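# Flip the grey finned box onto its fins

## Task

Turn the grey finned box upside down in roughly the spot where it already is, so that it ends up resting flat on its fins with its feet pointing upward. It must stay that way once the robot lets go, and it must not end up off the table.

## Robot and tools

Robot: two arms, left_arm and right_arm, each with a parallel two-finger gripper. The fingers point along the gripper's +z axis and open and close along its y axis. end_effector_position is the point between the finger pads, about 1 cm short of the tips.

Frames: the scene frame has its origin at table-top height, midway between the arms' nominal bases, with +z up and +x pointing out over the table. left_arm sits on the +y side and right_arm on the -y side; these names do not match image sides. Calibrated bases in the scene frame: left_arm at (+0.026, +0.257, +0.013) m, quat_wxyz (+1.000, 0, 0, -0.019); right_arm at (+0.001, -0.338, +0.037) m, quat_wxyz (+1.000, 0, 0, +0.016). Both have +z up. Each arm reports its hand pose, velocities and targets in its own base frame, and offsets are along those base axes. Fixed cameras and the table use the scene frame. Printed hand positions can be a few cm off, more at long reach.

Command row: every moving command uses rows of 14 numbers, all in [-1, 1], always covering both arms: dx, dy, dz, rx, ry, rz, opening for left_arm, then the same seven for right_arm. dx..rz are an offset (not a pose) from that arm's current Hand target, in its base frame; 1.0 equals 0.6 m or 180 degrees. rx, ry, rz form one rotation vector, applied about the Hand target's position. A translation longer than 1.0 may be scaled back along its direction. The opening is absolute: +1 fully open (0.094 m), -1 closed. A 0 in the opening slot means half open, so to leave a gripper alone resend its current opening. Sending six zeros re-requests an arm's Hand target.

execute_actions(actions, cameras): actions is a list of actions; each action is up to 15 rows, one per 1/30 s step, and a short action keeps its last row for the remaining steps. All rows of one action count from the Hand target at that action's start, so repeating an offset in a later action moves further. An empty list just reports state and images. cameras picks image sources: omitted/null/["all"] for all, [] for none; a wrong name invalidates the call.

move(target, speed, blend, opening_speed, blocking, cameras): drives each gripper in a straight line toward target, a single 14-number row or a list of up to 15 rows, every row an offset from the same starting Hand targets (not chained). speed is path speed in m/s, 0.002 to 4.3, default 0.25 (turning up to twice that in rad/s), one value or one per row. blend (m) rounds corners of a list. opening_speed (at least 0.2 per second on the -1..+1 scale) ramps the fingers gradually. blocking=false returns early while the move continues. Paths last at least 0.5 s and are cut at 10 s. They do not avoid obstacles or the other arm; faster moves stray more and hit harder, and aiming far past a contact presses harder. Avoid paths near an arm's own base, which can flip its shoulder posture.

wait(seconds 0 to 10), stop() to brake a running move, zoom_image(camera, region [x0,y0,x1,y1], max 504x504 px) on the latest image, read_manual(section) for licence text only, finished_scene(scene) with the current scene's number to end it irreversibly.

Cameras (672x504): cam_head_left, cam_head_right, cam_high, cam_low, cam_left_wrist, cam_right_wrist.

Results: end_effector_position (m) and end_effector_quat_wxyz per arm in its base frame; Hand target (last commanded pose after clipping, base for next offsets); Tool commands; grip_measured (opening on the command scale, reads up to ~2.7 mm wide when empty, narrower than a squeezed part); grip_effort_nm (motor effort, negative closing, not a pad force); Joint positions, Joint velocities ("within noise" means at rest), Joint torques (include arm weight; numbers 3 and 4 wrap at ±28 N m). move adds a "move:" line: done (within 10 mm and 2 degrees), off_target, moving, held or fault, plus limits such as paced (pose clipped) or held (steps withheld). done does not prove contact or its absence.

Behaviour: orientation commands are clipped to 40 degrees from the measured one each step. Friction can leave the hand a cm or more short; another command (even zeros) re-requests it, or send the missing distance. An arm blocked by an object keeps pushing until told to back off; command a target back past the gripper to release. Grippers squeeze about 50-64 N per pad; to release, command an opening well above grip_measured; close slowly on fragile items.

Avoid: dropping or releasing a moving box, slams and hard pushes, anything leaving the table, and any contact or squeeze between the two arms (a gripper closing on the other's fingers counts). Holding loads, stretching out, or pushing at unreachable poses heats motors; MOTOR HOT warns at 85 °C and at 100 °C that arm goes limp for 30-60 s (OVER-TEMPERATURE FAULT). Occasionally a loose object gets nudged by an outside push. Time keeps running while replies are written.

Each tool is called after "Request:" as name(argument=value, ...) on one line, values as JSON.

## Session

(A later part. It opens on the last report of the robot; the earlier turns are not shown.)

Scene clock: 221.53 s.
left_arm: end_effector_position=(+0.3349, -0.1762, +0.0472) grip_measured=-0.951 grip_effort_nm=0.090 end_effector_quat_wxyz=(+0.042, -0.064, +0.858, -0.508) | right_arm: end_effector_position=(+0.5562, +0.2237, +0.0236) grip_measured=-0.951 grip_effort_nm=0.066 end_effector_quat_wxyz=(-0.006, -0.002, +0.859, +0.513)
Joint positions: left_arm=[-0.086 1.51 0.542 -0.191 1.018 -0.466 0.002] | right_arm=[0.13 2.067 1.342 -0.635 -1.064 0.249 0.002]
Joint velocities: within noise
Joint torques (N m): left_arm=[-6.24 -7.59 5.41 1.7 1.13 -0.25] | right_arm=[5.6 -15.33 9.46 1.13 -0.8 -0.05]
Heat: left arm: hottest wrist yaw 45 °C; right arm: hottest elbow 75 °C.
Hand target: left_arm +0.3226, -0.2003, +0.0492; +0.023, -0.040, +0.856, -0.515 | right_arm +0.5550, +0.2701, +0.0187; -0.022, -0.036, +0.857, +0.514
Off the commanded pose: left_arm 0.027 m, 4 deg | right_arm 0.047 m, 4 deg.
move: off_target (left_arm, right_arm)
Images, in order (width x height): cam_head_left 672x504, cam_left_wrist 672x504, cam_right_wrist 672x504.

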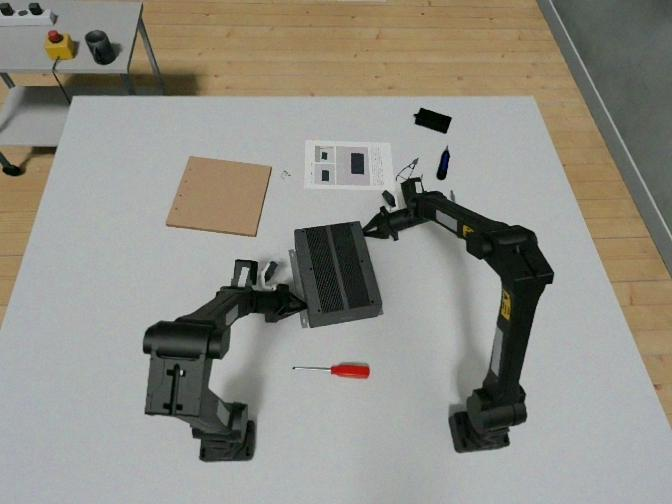

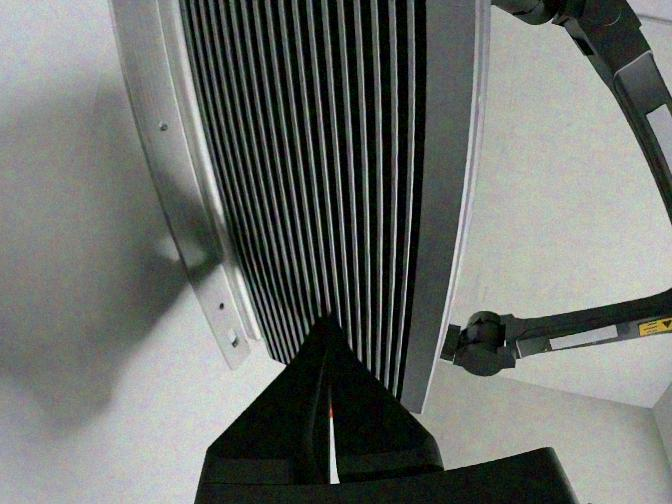

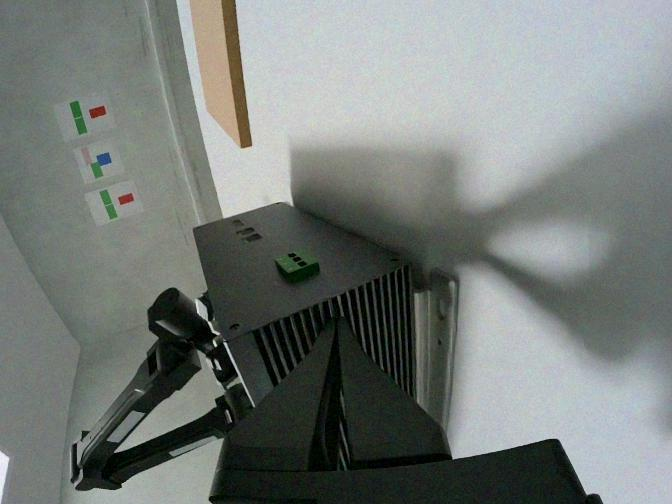

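Request:
move(target=[[-0.025,-0.03,0,0,0,0.03,-0.95,0.01,0.065,0.0,0,0,0.03,-0.95],[0.005,0.015,0,0,0,0.03,-0.95,0,-0.15,0.02,0,0,0.05,-0.95],[0.005,0.015,0,0,0,0.03,-0.95,-0.08,-0.35,0.19,0,0,0.1,-0.95]], speed=[0.1,0.2,0.35], cameras=["cam_right_wrist","cam_left_wrist","cam_head_left"])

Request:
zoom_image(camera="cam_right_wrist", region=[200, 60, 470, 350])

Request:
zoom_image(camera="cam_left_wrist", region=[100, 0, 500, 420])

Scene clock: 235.93 s.
left_arm: end_effector_position=(+0.3131, -0.1923, +0.0471) grip_measured=-0.951 grip_effort_nm=0.090 end_effector_quat_wxyz=(+0.042, -0.082, +0.854, -0.513) | right_arm: end_effector_position=(+0.4993, +0.0614, +0.1268) grip_measured=-0.951 grip_effort_nm=0.061 end_effector_quat_wxyz=(-0.052, -0.135, +0.866, +0.479)
Joint positions: left_arm=[-0.148 1.46 0.453 -0.024 0.99 -0.636 0.002] | right_arm=[-0.145 1.991 1.539 -1.677 -0.886 -0.724 0.002]
Joint velocities: within noise
Joint torques (N m): left_arm=[-0.09 -5.01 7.95 1.11 0.64 0.01] | right_arm=[-1.08 -17.08 8.46 -0.76 -0.38 -0.28]
Heat: left arm: hottest elbow 41 °C; right arm: hottest elbow 66 °C.
Hand target: left_arm +0.3257, -0.1913, +0.0492; +0.048, -0.080, +0.853, -0.513 | right_arm +0.5072, +0.0601, +0.1328; -0.102, -0.170, +0.840, +0.504
Off the commanded pose: left_arm 0.013 m, 1 deg | right_arm 0.010 m, 8 deg.
joint sent to its limit (right arm) — joint 4 (wrist pitch), lower limit. The joint targets are off in orientation, not in position.
move: off_target (left_arm, right_arm)
Images, in order (width x height): cam_head_left 672x504, cam_left_wrist 672x504, cam_right_wrist 672x504.

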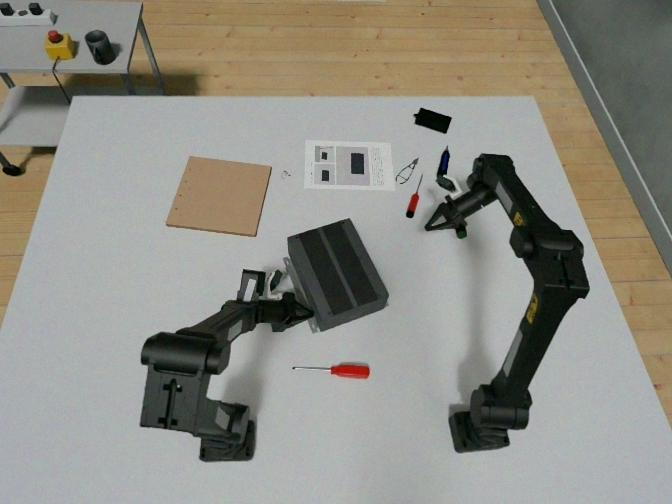

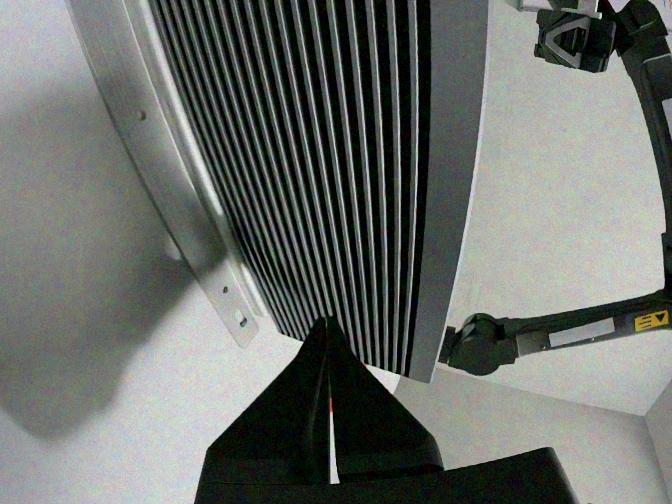

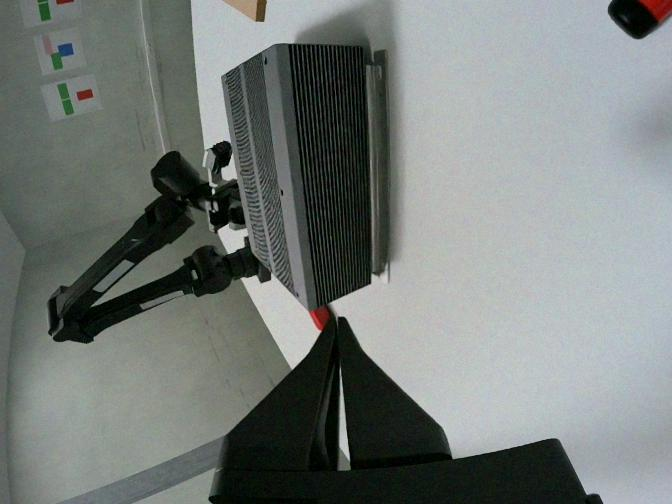

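Scaled by 1.738 from the camera's 672x504 image, which has a finer 960x720 frame.

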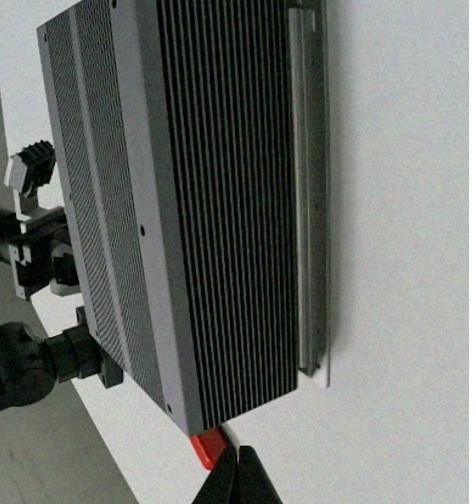

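Scaled by 1.200 from the camera's 672x504 image, which has a finer 960x720 frame.

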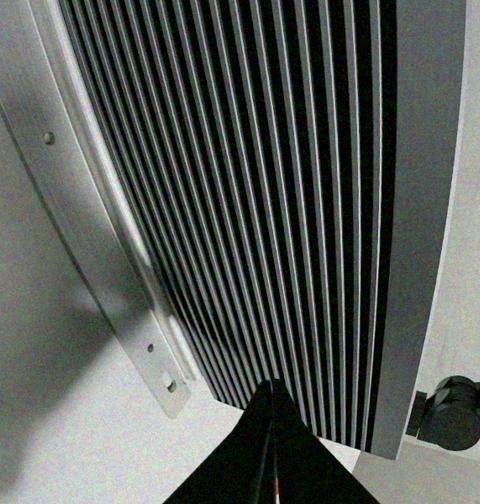

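Request:
move(target=[[0,0,0,0,0,0.0,-0.95,-0.234,0.156,-0.1847,0,0,-0.01,-0.95],[0.021,-0.11,0,0,0,0.04,-0.95,-0.29,0.313,-0.18,0,0,-0.01,-0.95],[0.021,-0.11,0.16,0,0,0.04,-0.95,-0.29,0.323,-0.013,0,0,-0.01,-0.95]], speed=[0.3,0.08,0.06], cameras=["cam_right_wrist","cam_left_wrist","cam_head_left","cam_low"])

Scene clock: 272.23 s.
left_arm: end_effector_position=(+0.2911, -0.1981, +0.0625) grip_measured=-0.951 grip_effort_nm=0.110 end_effector_quat_wxyz=(+0.031, -0.227, +0.869, -0.438) | right_arm: end_effector_position=(+0.3347, +0.1941, +0.0788) grip_measured=-0.954 grip_effort_nm=0.188 end_effector_quat_wxyz=(-0.097, -0.101, +0.868, +0.476)
Joint positions: left_arm=[-0.272 1.22 0.392 -0.116 0.71 -1.023 0.002] | right_arm=[0.146 1.663 0.913 -1.088 -0.991 -0.232 0.002]
Joint velocities: within noise
Joint torques (N m): left_arm=[-7.59 -8.35 17.46 3.62 3.13 -0.19] | right_arm=[9.29 -14.97 9.54 -1.02 -4.24 0.09]
Heat: left arm: hottest elbow 42 °C; right arm: hottest elbow 53 °C.
Hand target: left_arm +0.3383, -0.2573, +0.1452; +0.080, -0.133, +0.846, -0.509 | right_arm +0.3331, +0.2539, +0.1250; -0.094, -0.156, +0.843, +0.506
Off the commanded pose: left_arm 0.112 m, 15 deg | right_arm 0.076 m, 8 deg.
move: off_target (left_arm, right_arm)
Images, in order (width x height): cam_head_left 672x504, cam_low 672x504, cam_left_wrist 672x504, cam_right_wrist 672x504.

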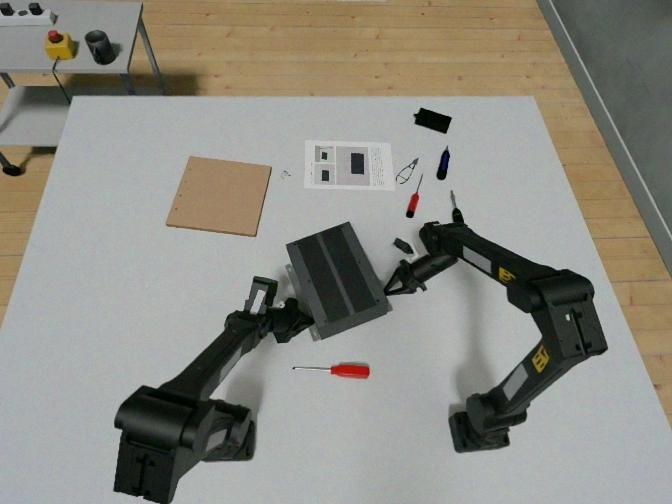

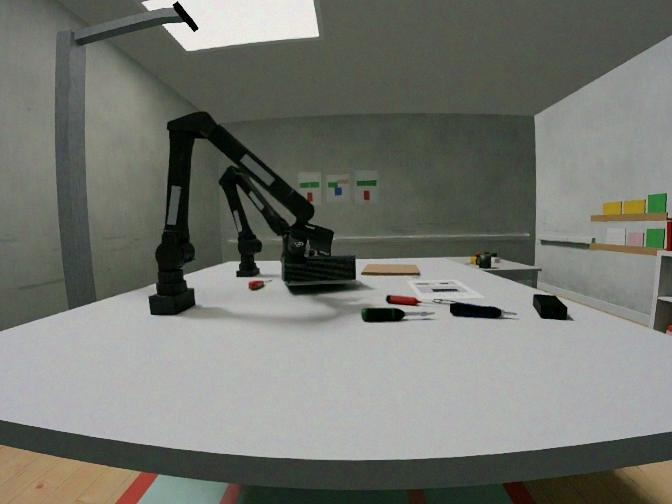

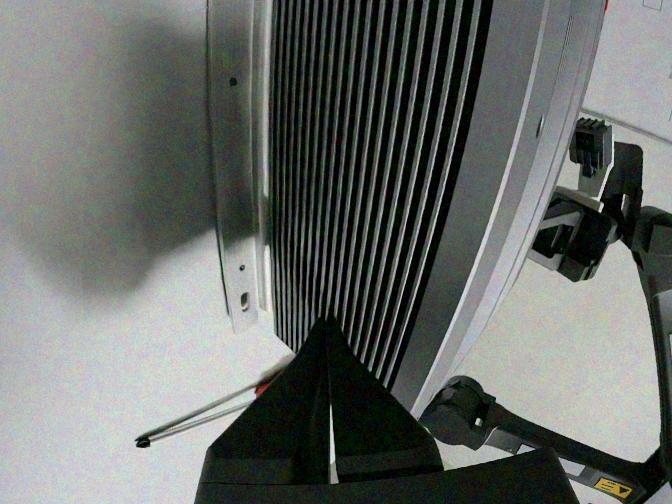

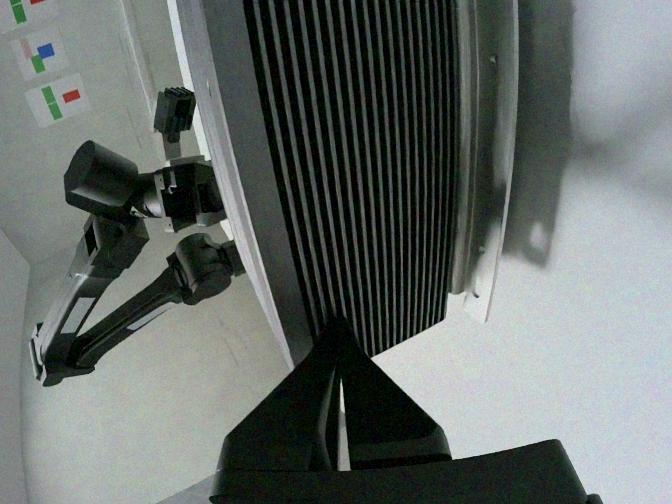

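Request:
move(target=[0.03,0,0.17,-0.106,-0.034,0,-0.95,0.0,0.01,0.08,0.107,0.03,0,-0.95], speed=0.06, cameras=["cam_left_wrist","cam_head_left","cam_low"])

Scene clock: 281.60 s.
left_arm: end_effector_position=(+0.2927, -0.2125, +0.1200) grip_measured=-0.952 grip_effort_nm=0.129 end_effector_quat_wxyz=(-0.010, -0.254, +0.786, -0.564) | right_arm: end_effector_position=(+0.3725, +0.2113, +0.1770) grip_measured=-0.950 grip_effort_nm=0.002 end_effector_quat_wxyz=(-0.040, -0.118, +0.751, +0.649)
Joint positions: left_arm=[-0.235 1.154 0.346 0.15 0.932 -1.346 0.002] | right_arm=[0.112 1.726 1.083 -1.52 -1.383 -0.697 0.002]
Joint velocities: within noise
Joint torques (N m): left_arm=[-4.95 -10.58 19.34 8.24 1.92 -0.27] | right_arm=[9.7 -11.52 3.88 -2.15 -0.61 -0.24]
Heat: left arm: hottest elbow 48 °C; right arm: hottest elbow 51 °C.
Hand target: left_arm +0.3563, -0.2572, +0.2473; +0.102, -0.117, +0.745, -0.649 | right_arm +0.3330, +0.2600, +0.1731; -0.106, -0.146, +0.741, +0.647
Off the commanded pose: left_arm 0.149 m, 23 deg | right_arm 0.063 m, 8 deg.
move: off_target (left_arm, right_arm)
Images, in order (width x height): cam_head_left 672x504, cam_low 672x504, cam_left_wrist 672x504.

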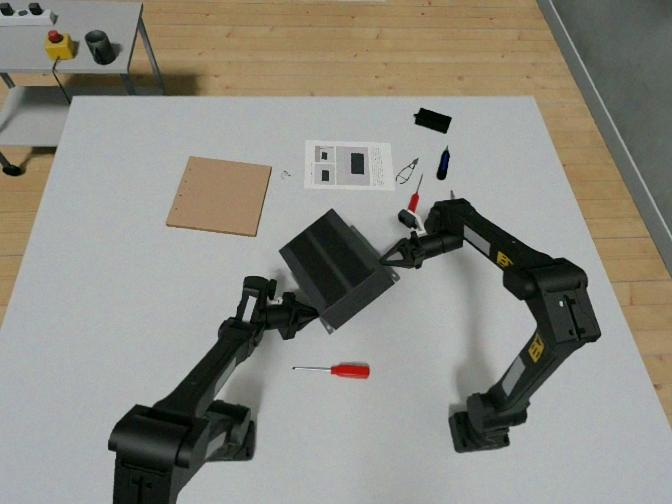

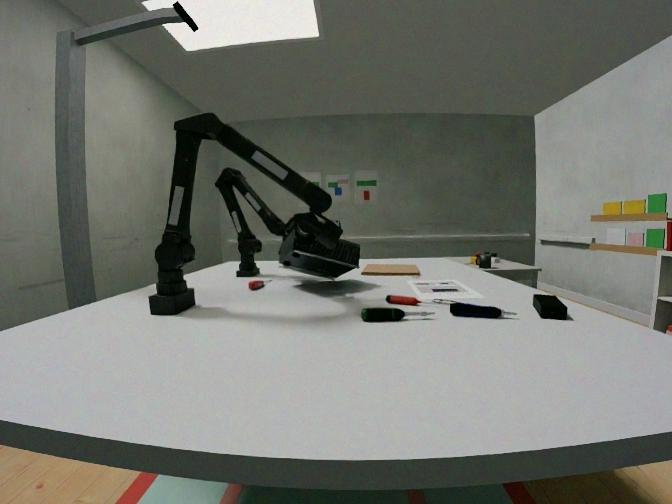

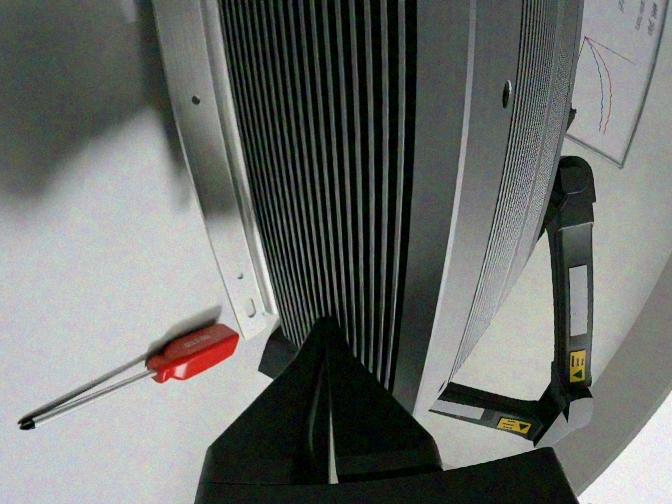

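Request:
execute_actions(actions=[])

Scene clock: 311.40 s.
left_arm: end_effector_position=(+0.2928, -0.2125, +0.1200) grip_measured=-0.952 grip_effort_nm=0.134 end_effector_quat_wxyz=(-0.010, -0.255, +0.786, -0.564) | right_arm: end_effector_position=(+0.3727, +0.2113, +0.1771) grip_measured=-0.950 grip_effort_nm=0.002 end_effector_quat_wxyz=(-0.039, -0.119, +0.751, +0.649)
Joint positions: left_arm=[-0.235 1.154 0.346 0.151 0.932 -1.346 0.002] | right_arm=[0.112 1.726 1.083 -1.52 -1.383 -0.698 0.002]
Joint velocities: within noise
Joint torques (N m): left_arm=[-5.07 -10.64 19.4 8.27 1.92 -0.26] | right_arm=[9.58 -12.16 3.84 -2.14 -0.54 -0.21]
Heat: left arm: hottest elbow 56 °C; right arm: hottest elbow 45 °C.
Hand target: left_arm +0.3563, -0.2572, +0.2473; +0.102, -0.117, +0.745, -0.649 | right_arm +0.3331, +0.2600, +0.1731; -0.106, -0.146, +0.741, +0.647
Tool commands: left_gripper/opening=-0.95 right_gripper/opening=-0.95
Off the commanded pose: left_arm 0.149 m, 23 deg | right_arm 0.063 m, 8 deg.

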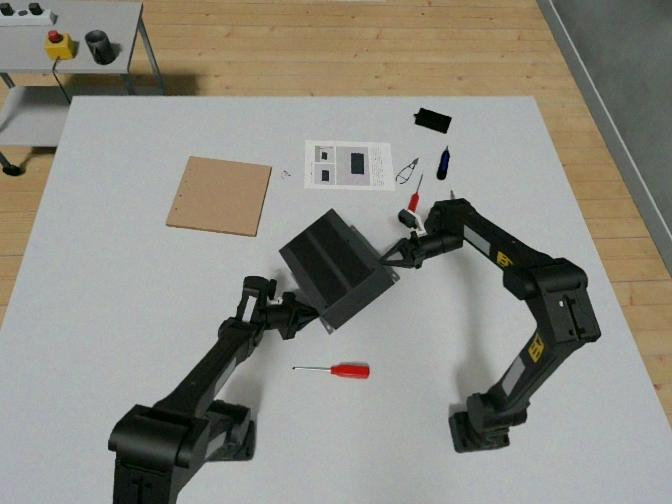

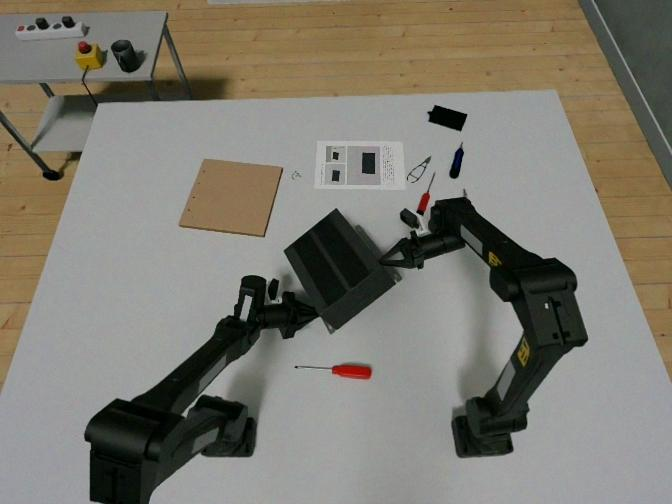

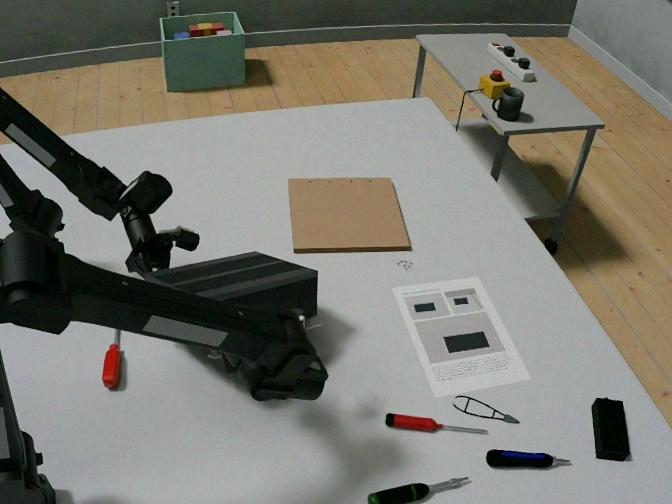

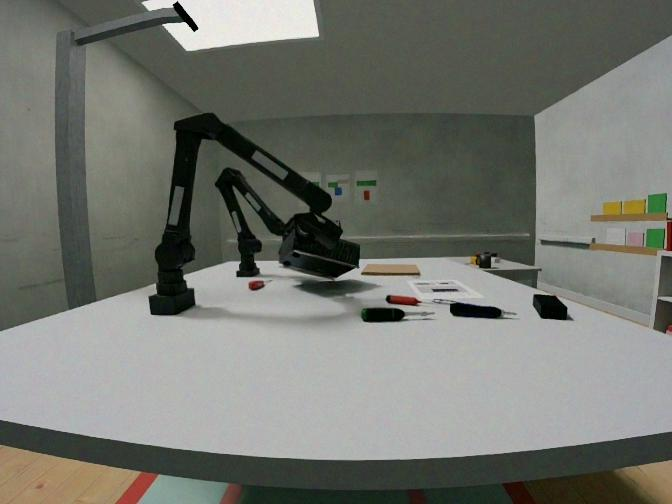

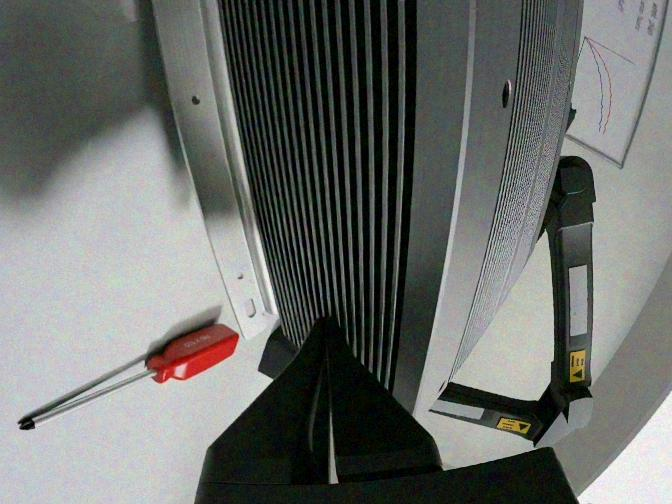

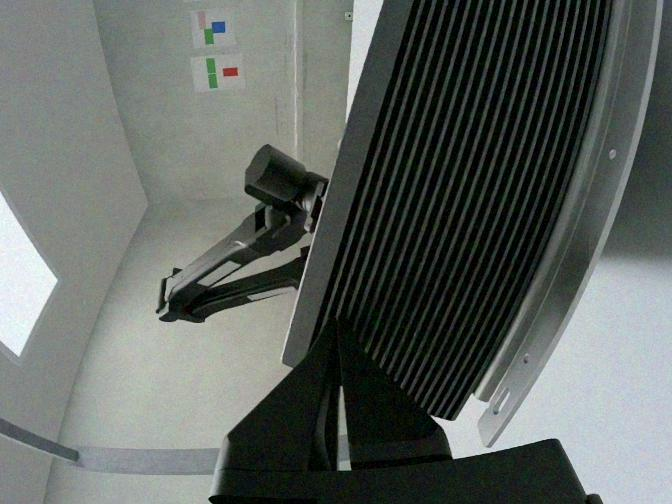

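Request:
move(target=[0.04,0,0.1,0,0,0,-0.95,0,0,0.02,0,0,0,-0.95], speed=0.1, cameras=["cam_low","cam_high","cam_head_left"])

Scene clock: 321.47 s.
left_arm: end_effector_position=(+0.3250, -0.1923, +0.1844) grip_measured=-0.952 grip_effort_nm=0.129 end_effector_quat_wxyz=(+0.037, -0.259, +0.768, -0.585) | right_arm: end_effector_position=(+0.3737, +0.1920, +0.1733) grip_measured=-0.951 grip_effort_nm=0.051 end_effector_quat_wxyz=(-0.046, -0.098, +0.758, +0.644)
Joint positions: left_arm=[-0.154 1.034 0.445 0.02 0.95 -1.352 0.002] | right_arm=[0.065 1.738 1.082 -1.589 -1.355 -0.743 0.002]
Joint velocities: within noise
Joint torques (N m): left_arm=[-8.82 -4.84 23.94 6.05 2.52 -0.18] | right_arm=[12.69 -13.92 4.62 -2.24 -1.52 -0.28]
Heat: left arm: hottest elbow 60 °C; right arm: hottest elbow 43 °C.
Hand target: left_arm +0.3802, -0.2572, +0.3072; +0.101, -0.117, +0.745, -0.649 | right_arm +0.3331, +0.2600, +0.1851; -0.106, -0.146, +0.741, +0.647
Off the commanded pose: left_arm 0.150 m, 20 deg | right_arm 0.080 m, 9 deg.
move: off_target (left_arm, right_arm)
Images, in order (width x height): cam_head_left 672x504, cam_high 672x504, cam_low 672x504.

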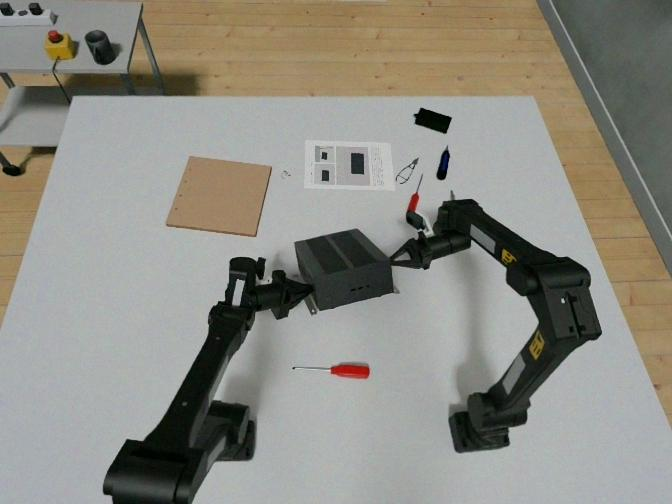

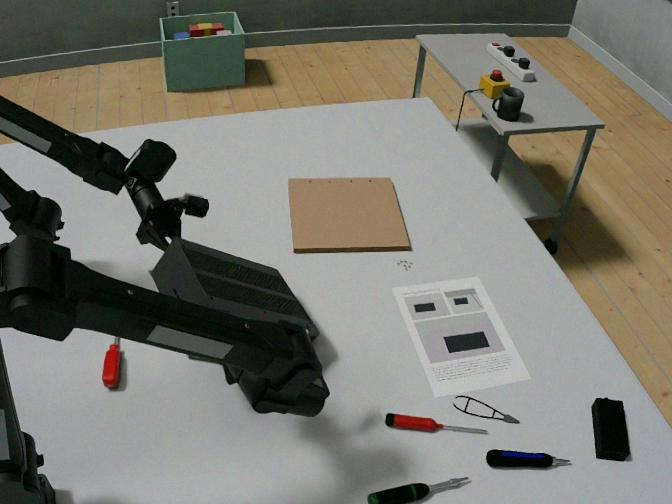

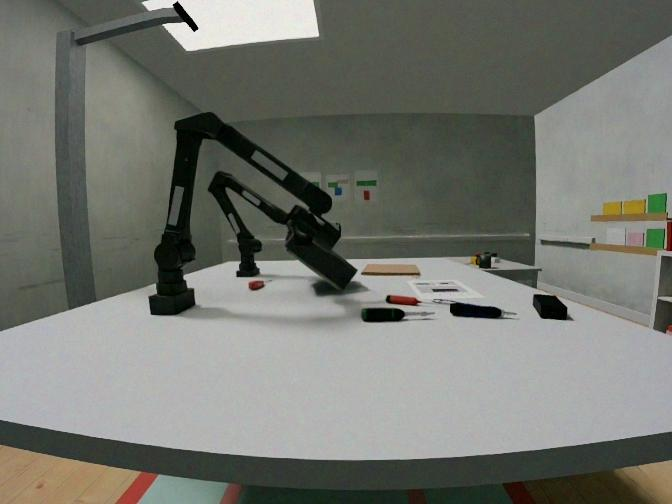

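Request:
move(target=[[0.03,0,0.06,0,0,0,-0.95,0.02,0,0.09,0,0,0,-0.95],[0.1,0,0.1,0,0,0,-0.95,0.09,0,0.11,0,0,0,-0.95]], speed=0.1, cameras=["cam_low","cam_high","cam_head_left"])

Scene clock: 328.00 s.
left_arm: end_effector_position=(+0.4312, -0.2557, +0.3486) grip_measured=-0.952 grip_effort_nm=0.115 end_effector_quat_wxyz=(+0.087, -0.127, +0.749, -0.644) | right_arm: end_effector_position=(+0.3765, +0.2555, +0.2437) grip_measured=-0.951 grip_effort_nm=0.056 end_effector_quat_wxyz=(-0.097, -0.129, +0.751, +0.640)
Joint positions: left_arm=[-0.24 1.221 0.922 0.003 1.008 -1.352 0.002] | right_arm=[0.217 1.692 1.247 -1.689 -1.378 -0.59 0.002]
Joint velocities: within noise
Joint torques (N m): left_arm=[-0.62 -7.53 12.94 2.24 0.14 -0.11] | right_arm=[0.62 -11.58 9.42 -0.24 -0.73 -0.01]
Heat: left arm: hottest elbow 64 °C; right arm: hottest elbow 43 °C.
Hand target: left_arm +0.4403, -0.2572, +0.3672; +0.102, -0.117, +0.745, -0.649 | right_arm +0.3871, +0.2600, +0.2510; -0.106, -0.146, +0.741, +0.647
Off the commanded pose: left_arm 0.021 m, 2 deg | right_arm 0.014 m, 3 deg.
joint read past its limit (right arm) — joint 4 (wrist pitch), lower limit.
joint sent to its limit (right arm) — joint 4 (wrist pitch), lower limit. The joint targets still meet the commanded pose.
move: off_target (left_arm, right_arm)
Images, in order (width x height): cam_head_left 672x504, cam_high 672x504, cam_low 672x504.

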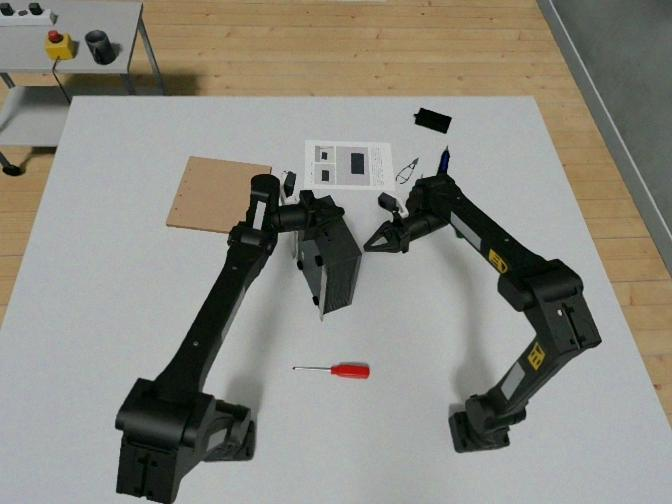

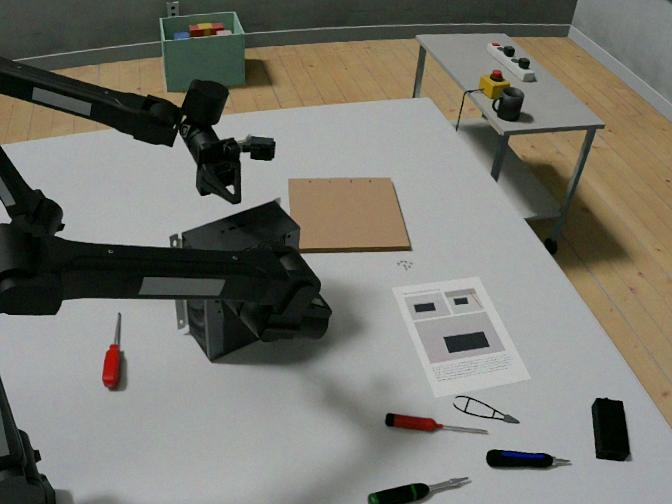

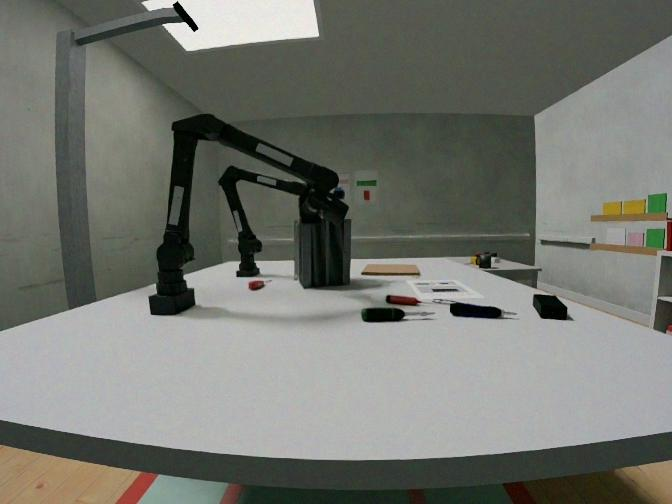

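Request:
move(target=[[-0.05,0.17,0.03,0,0,0,-0.95,-0.03,-0.17,0.0,0,0,0,-0.95]], speed=0.3)

Request:
zoom_image(camera="cam_head_left", region=[240, 170, 440, 340])

Scene clock: 362.20 s.
left_arm: end_effector_position=(+0.4050, -0.1583, +0.3724) grip_measured=-0.952 grip_effort_nm=0.115 end_effector_quat_wxyz=(+0.089, -0.126, +0.745, -0.649) | right_arm: end_effector_position=(+0.3684, +0.1621, +0.2483) grip_measured=-0.951 grip_effort_nm=0.051 end_effector_quat_wxyz=(-0.030, -0.083, +0.789, +0.608)
Joint positions: left_arm=[0.013 1.105 0.922 -0.282 1.247 -1.158 0.002] | right_arm=[-0.004 1.551 1.136 -1.689 -1.265 -0.61 0.002]
Joint velocities: within noise
Joint torques (N m): left_arm=[-0.03 -5.77 12.25 1.52 0.46 0.04] | right_arm=[-2.32 -11.63 6.58 -0.05 -0.51 -0.21]
Heat: left arm: hottest elbow 59 °C; right arm: hottest elbow 44 °C.
Hand target: left_arm +0.4102, -0.1552, +0.3853; +0.102, -0.117, +0.745, -0.649 | right_arm +0.3691, +0.1580, +0.2511; -0.106, -0.146, +0.741, +0.647
Off the commanded pose: left_arm 0.014 m, 2 deg | right_arm 0.005 m, 13 deg.
joint read past its limit (right arm) — joint 4 (wrist pitch), lower limit.
joint sent to its limit (right arm) — joint 4 (wrist pitch), lower limit. The joint targets are off in orientation, not in position.
move: off_target (left_arm, right_arm)

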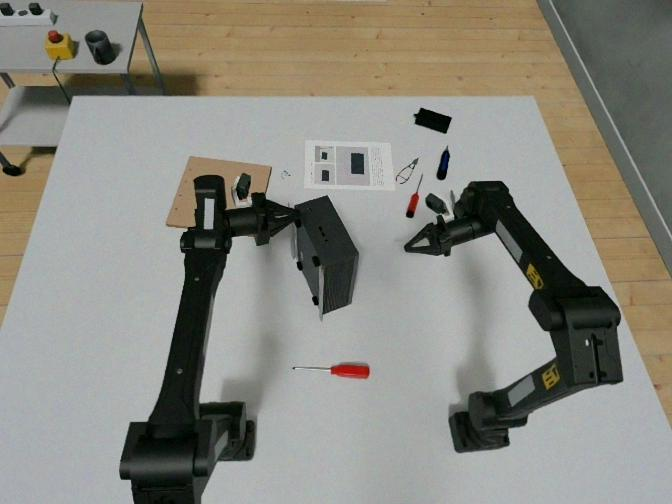

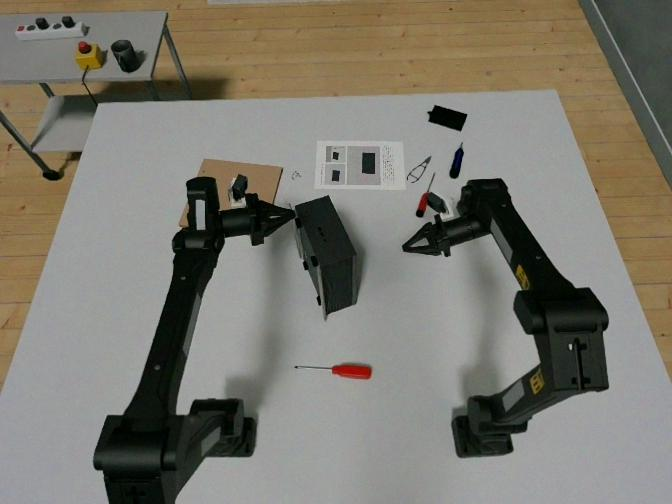

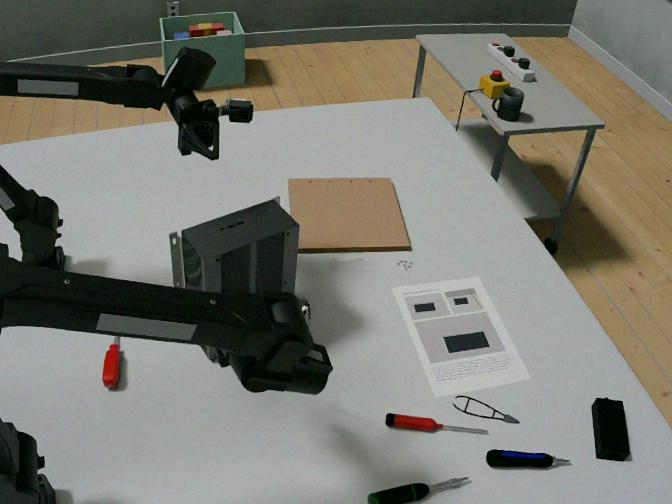

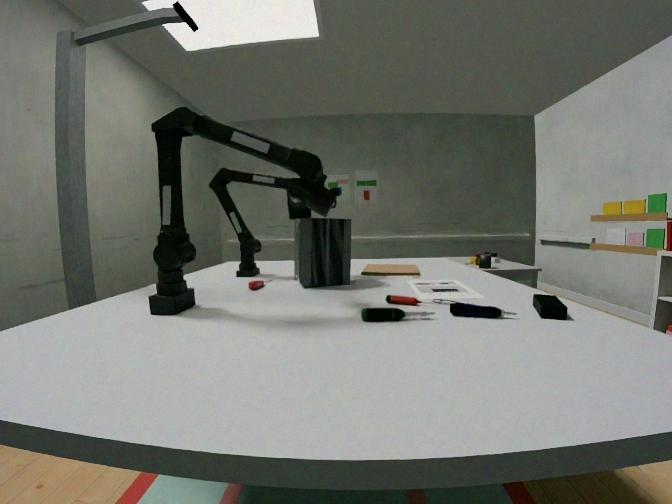

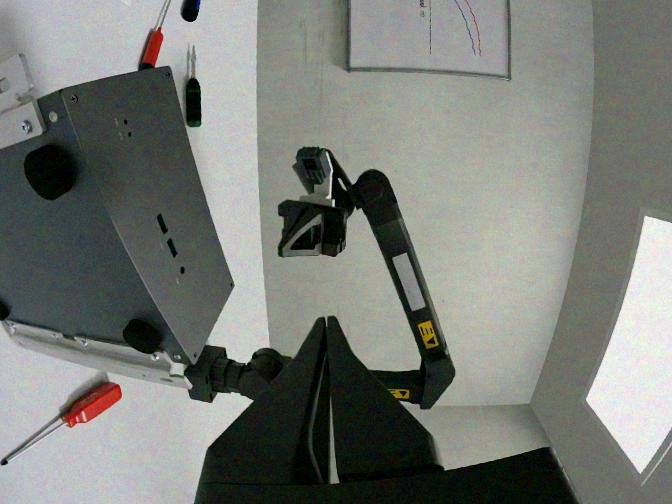

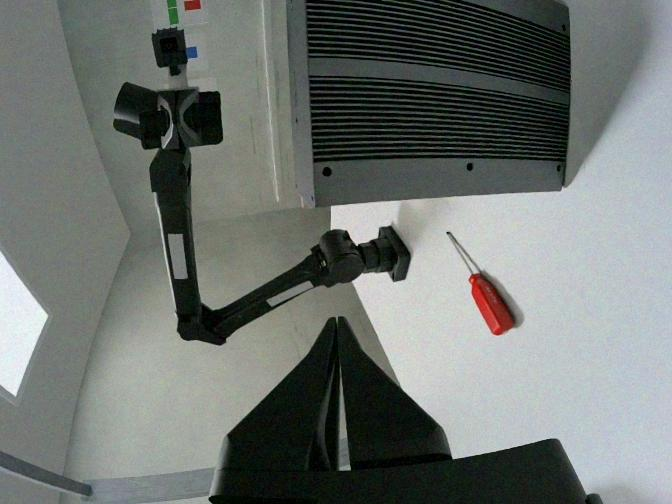

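Scaled by 2.520.

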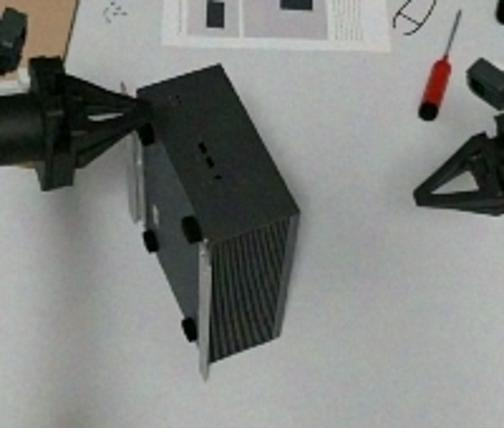

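Request:
move(target=[[0,0,0,0,0,0,-0.95,-0.2,0,0.05,-0.172,-0.161,-0.102,-0.15],[0,0.05,0,0,0,0,-0.95,-0.2,0.24,-0.08,-0.344,-0.322,-0.205,-0.15]], speed=0.4, blend=0.03)

Scene clock: 418.67 s.
left_arm: end_effector_position=(+0.3989, -0.1298, +0.3691) grip_measured=-0.952 grip_effort_nm=0.115 end_effector_quat_wxyz=(+0.087, -0.126, +0.745, -0.649) | right_arm: end_effector_position=(+0.2448, +0.2839, +0.1797) grip_measured=-0.151 grip_effort_nm=0.061 end_effector_quat_wxyz=(+0.363, -0.136, +0.921, +0.031)
Joint positions: left_arm=[0.095 1.105 0.938 -0.441 1.32 -1.012 0.002] | right_arm=[1.101 1.041 0.715 -0.707 0.545 0.653 0.04]
Joint velocities: within noise
Joint torques (N m): left_arm=[0.09 -4.54 13.56 1.5 0.55 0.05] | right_arm=[0.85 -4.6 11.88 1.57 0.49 0]
Heat: left arm: hottest elbow 54 °C; right arm: hottest elbow 42 °C.
Hand target: left_arm +0.4103, -0.1252, +0.3851; +0.101, -0.117, +0.745, -0.649 | right_arm +0.2490, +0.3019, +0.2030; +0.378, -0.129, +0.915, +0.053
Off the commanded pose: left_arm 0.020 m, 2 deg | right_arm 0.030 m, 3 deg.
move: off_target (left_arm, right_arm)

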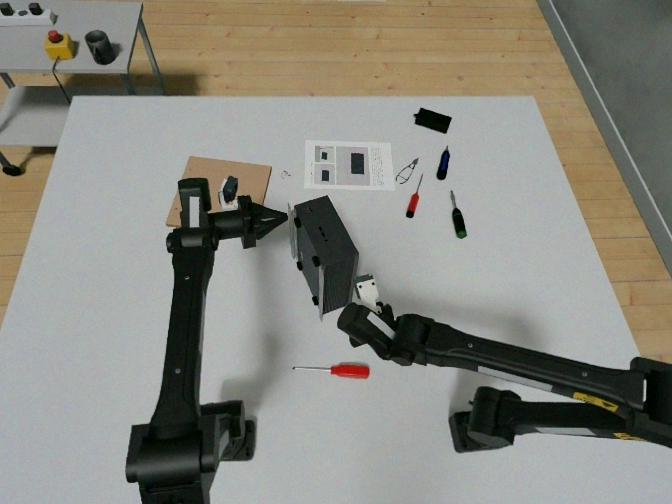

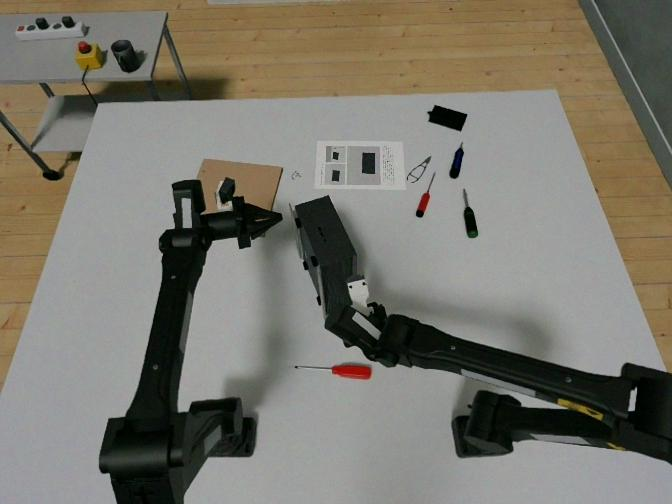

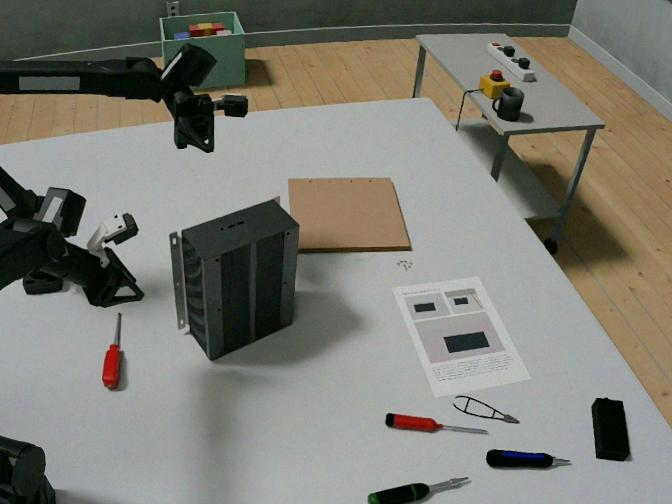

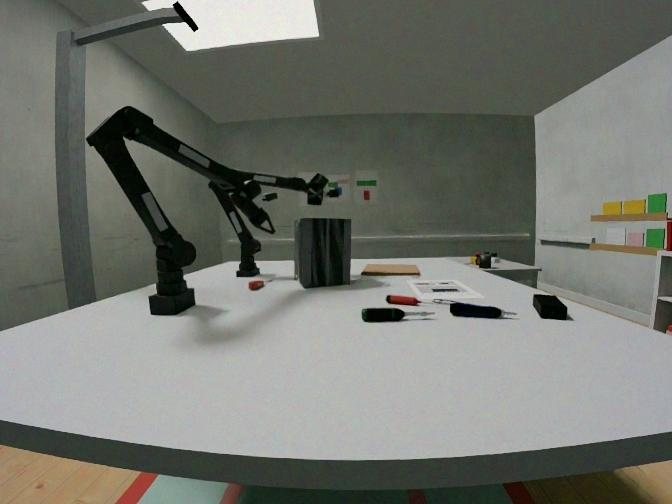

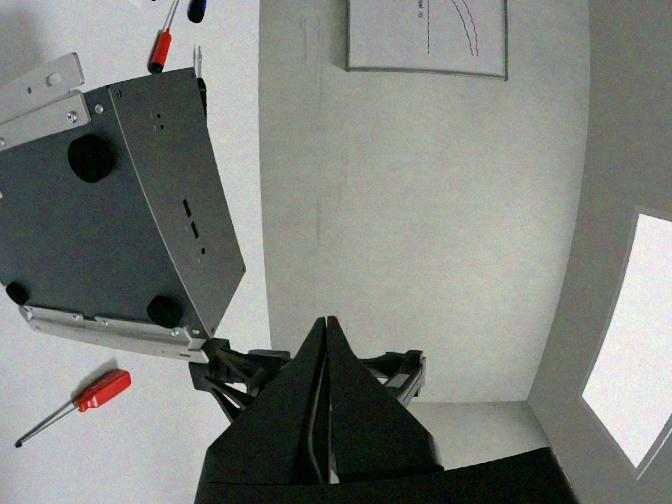

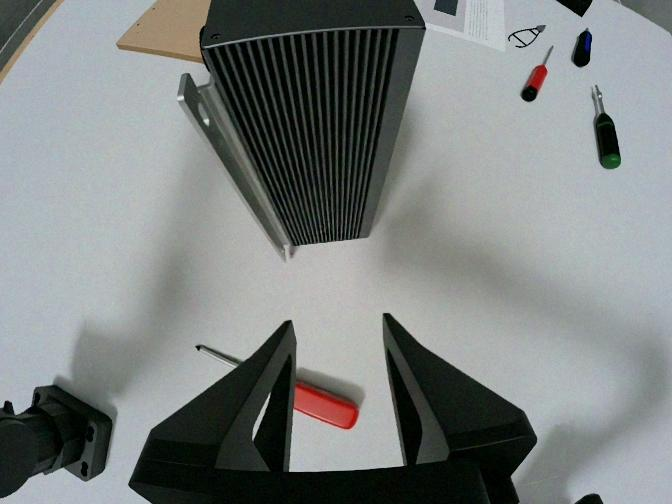

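Request:
move(target=[0,0,0,0,0,0,-0.95,0.02,0.078,0.0,0,0,0.011,-0.15], speed=0.2, cameras=["cam_right_wrist","cam_head_left"])

Scene clock: 445.10 s.
left_arm: end_effector_position=(+0.3989, -0.1298, +0.3691) grip_measured=-0.952 grip_effort_nm=0.115 end_effector_quat_wxyz=(+0.088, -0.126, +0.745, -0.649) | right_arm: end_effector_position=(+0.2565, +0.3270, +0.1817) grip_measured=-0.151 grip_effort_nm=0.071 end_effector_quat_wxyz=(+0.363, -0.146, +0.920, +0.036)
Joint positions: left_arm=[0.095 1.105 0.938 -0.441 1.32 -1.011 0.002] | right_arm=[1.123 1.164 0.806 -0.672 0.545 0.654 0.04]
Joint velocities: within noise
Joint torques (N m): left_arm=[0.09 -4.6 13.56 1.43 0.54 0.02] | right_arm=[0.44 -5.13 11.75 1.95 0.17 -0.06]
Heat: left arm: hottest elbow 58 °C; right arm: hottest elbow 44 °C.
Hand target: left_arm +0.4103, -0.1253, +0.3851; +0.102, -0.117, +0.745, -0.649 | right_arm +0.2611, +0.3488, +0.2031; +0.377, -0.145, +0.913, +0.060
Off the commanded pose: left_arm 0.020 m, 2 deg | right_arm 0.031 m, 3 deg.
move: off_target (left_arm, right_arm)
Images, in order (width x height): cam_head_left 672x504, cam_right_wrist 672x504.

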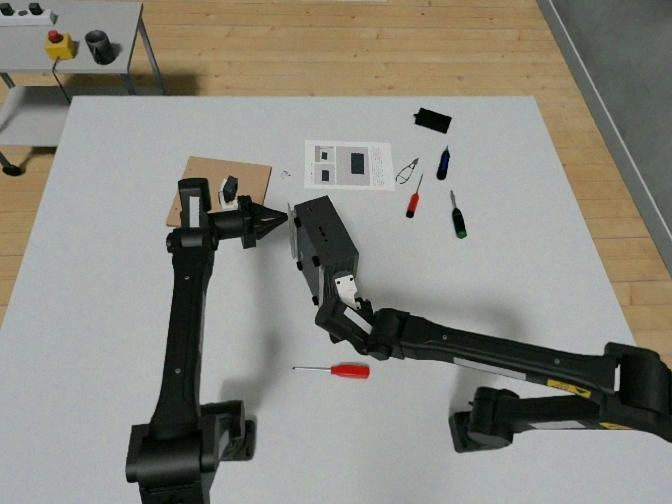

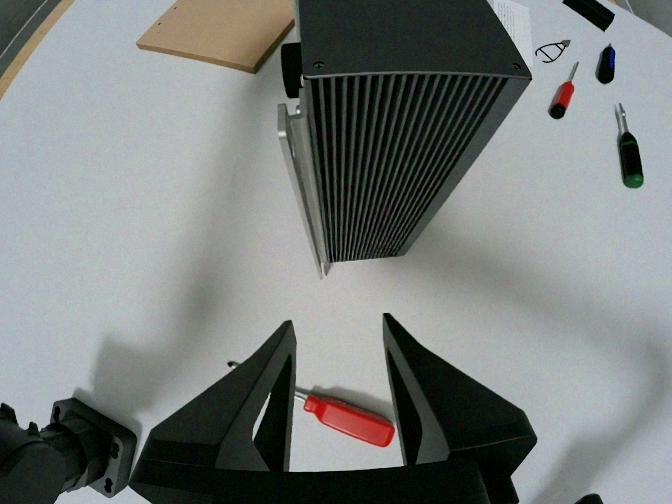

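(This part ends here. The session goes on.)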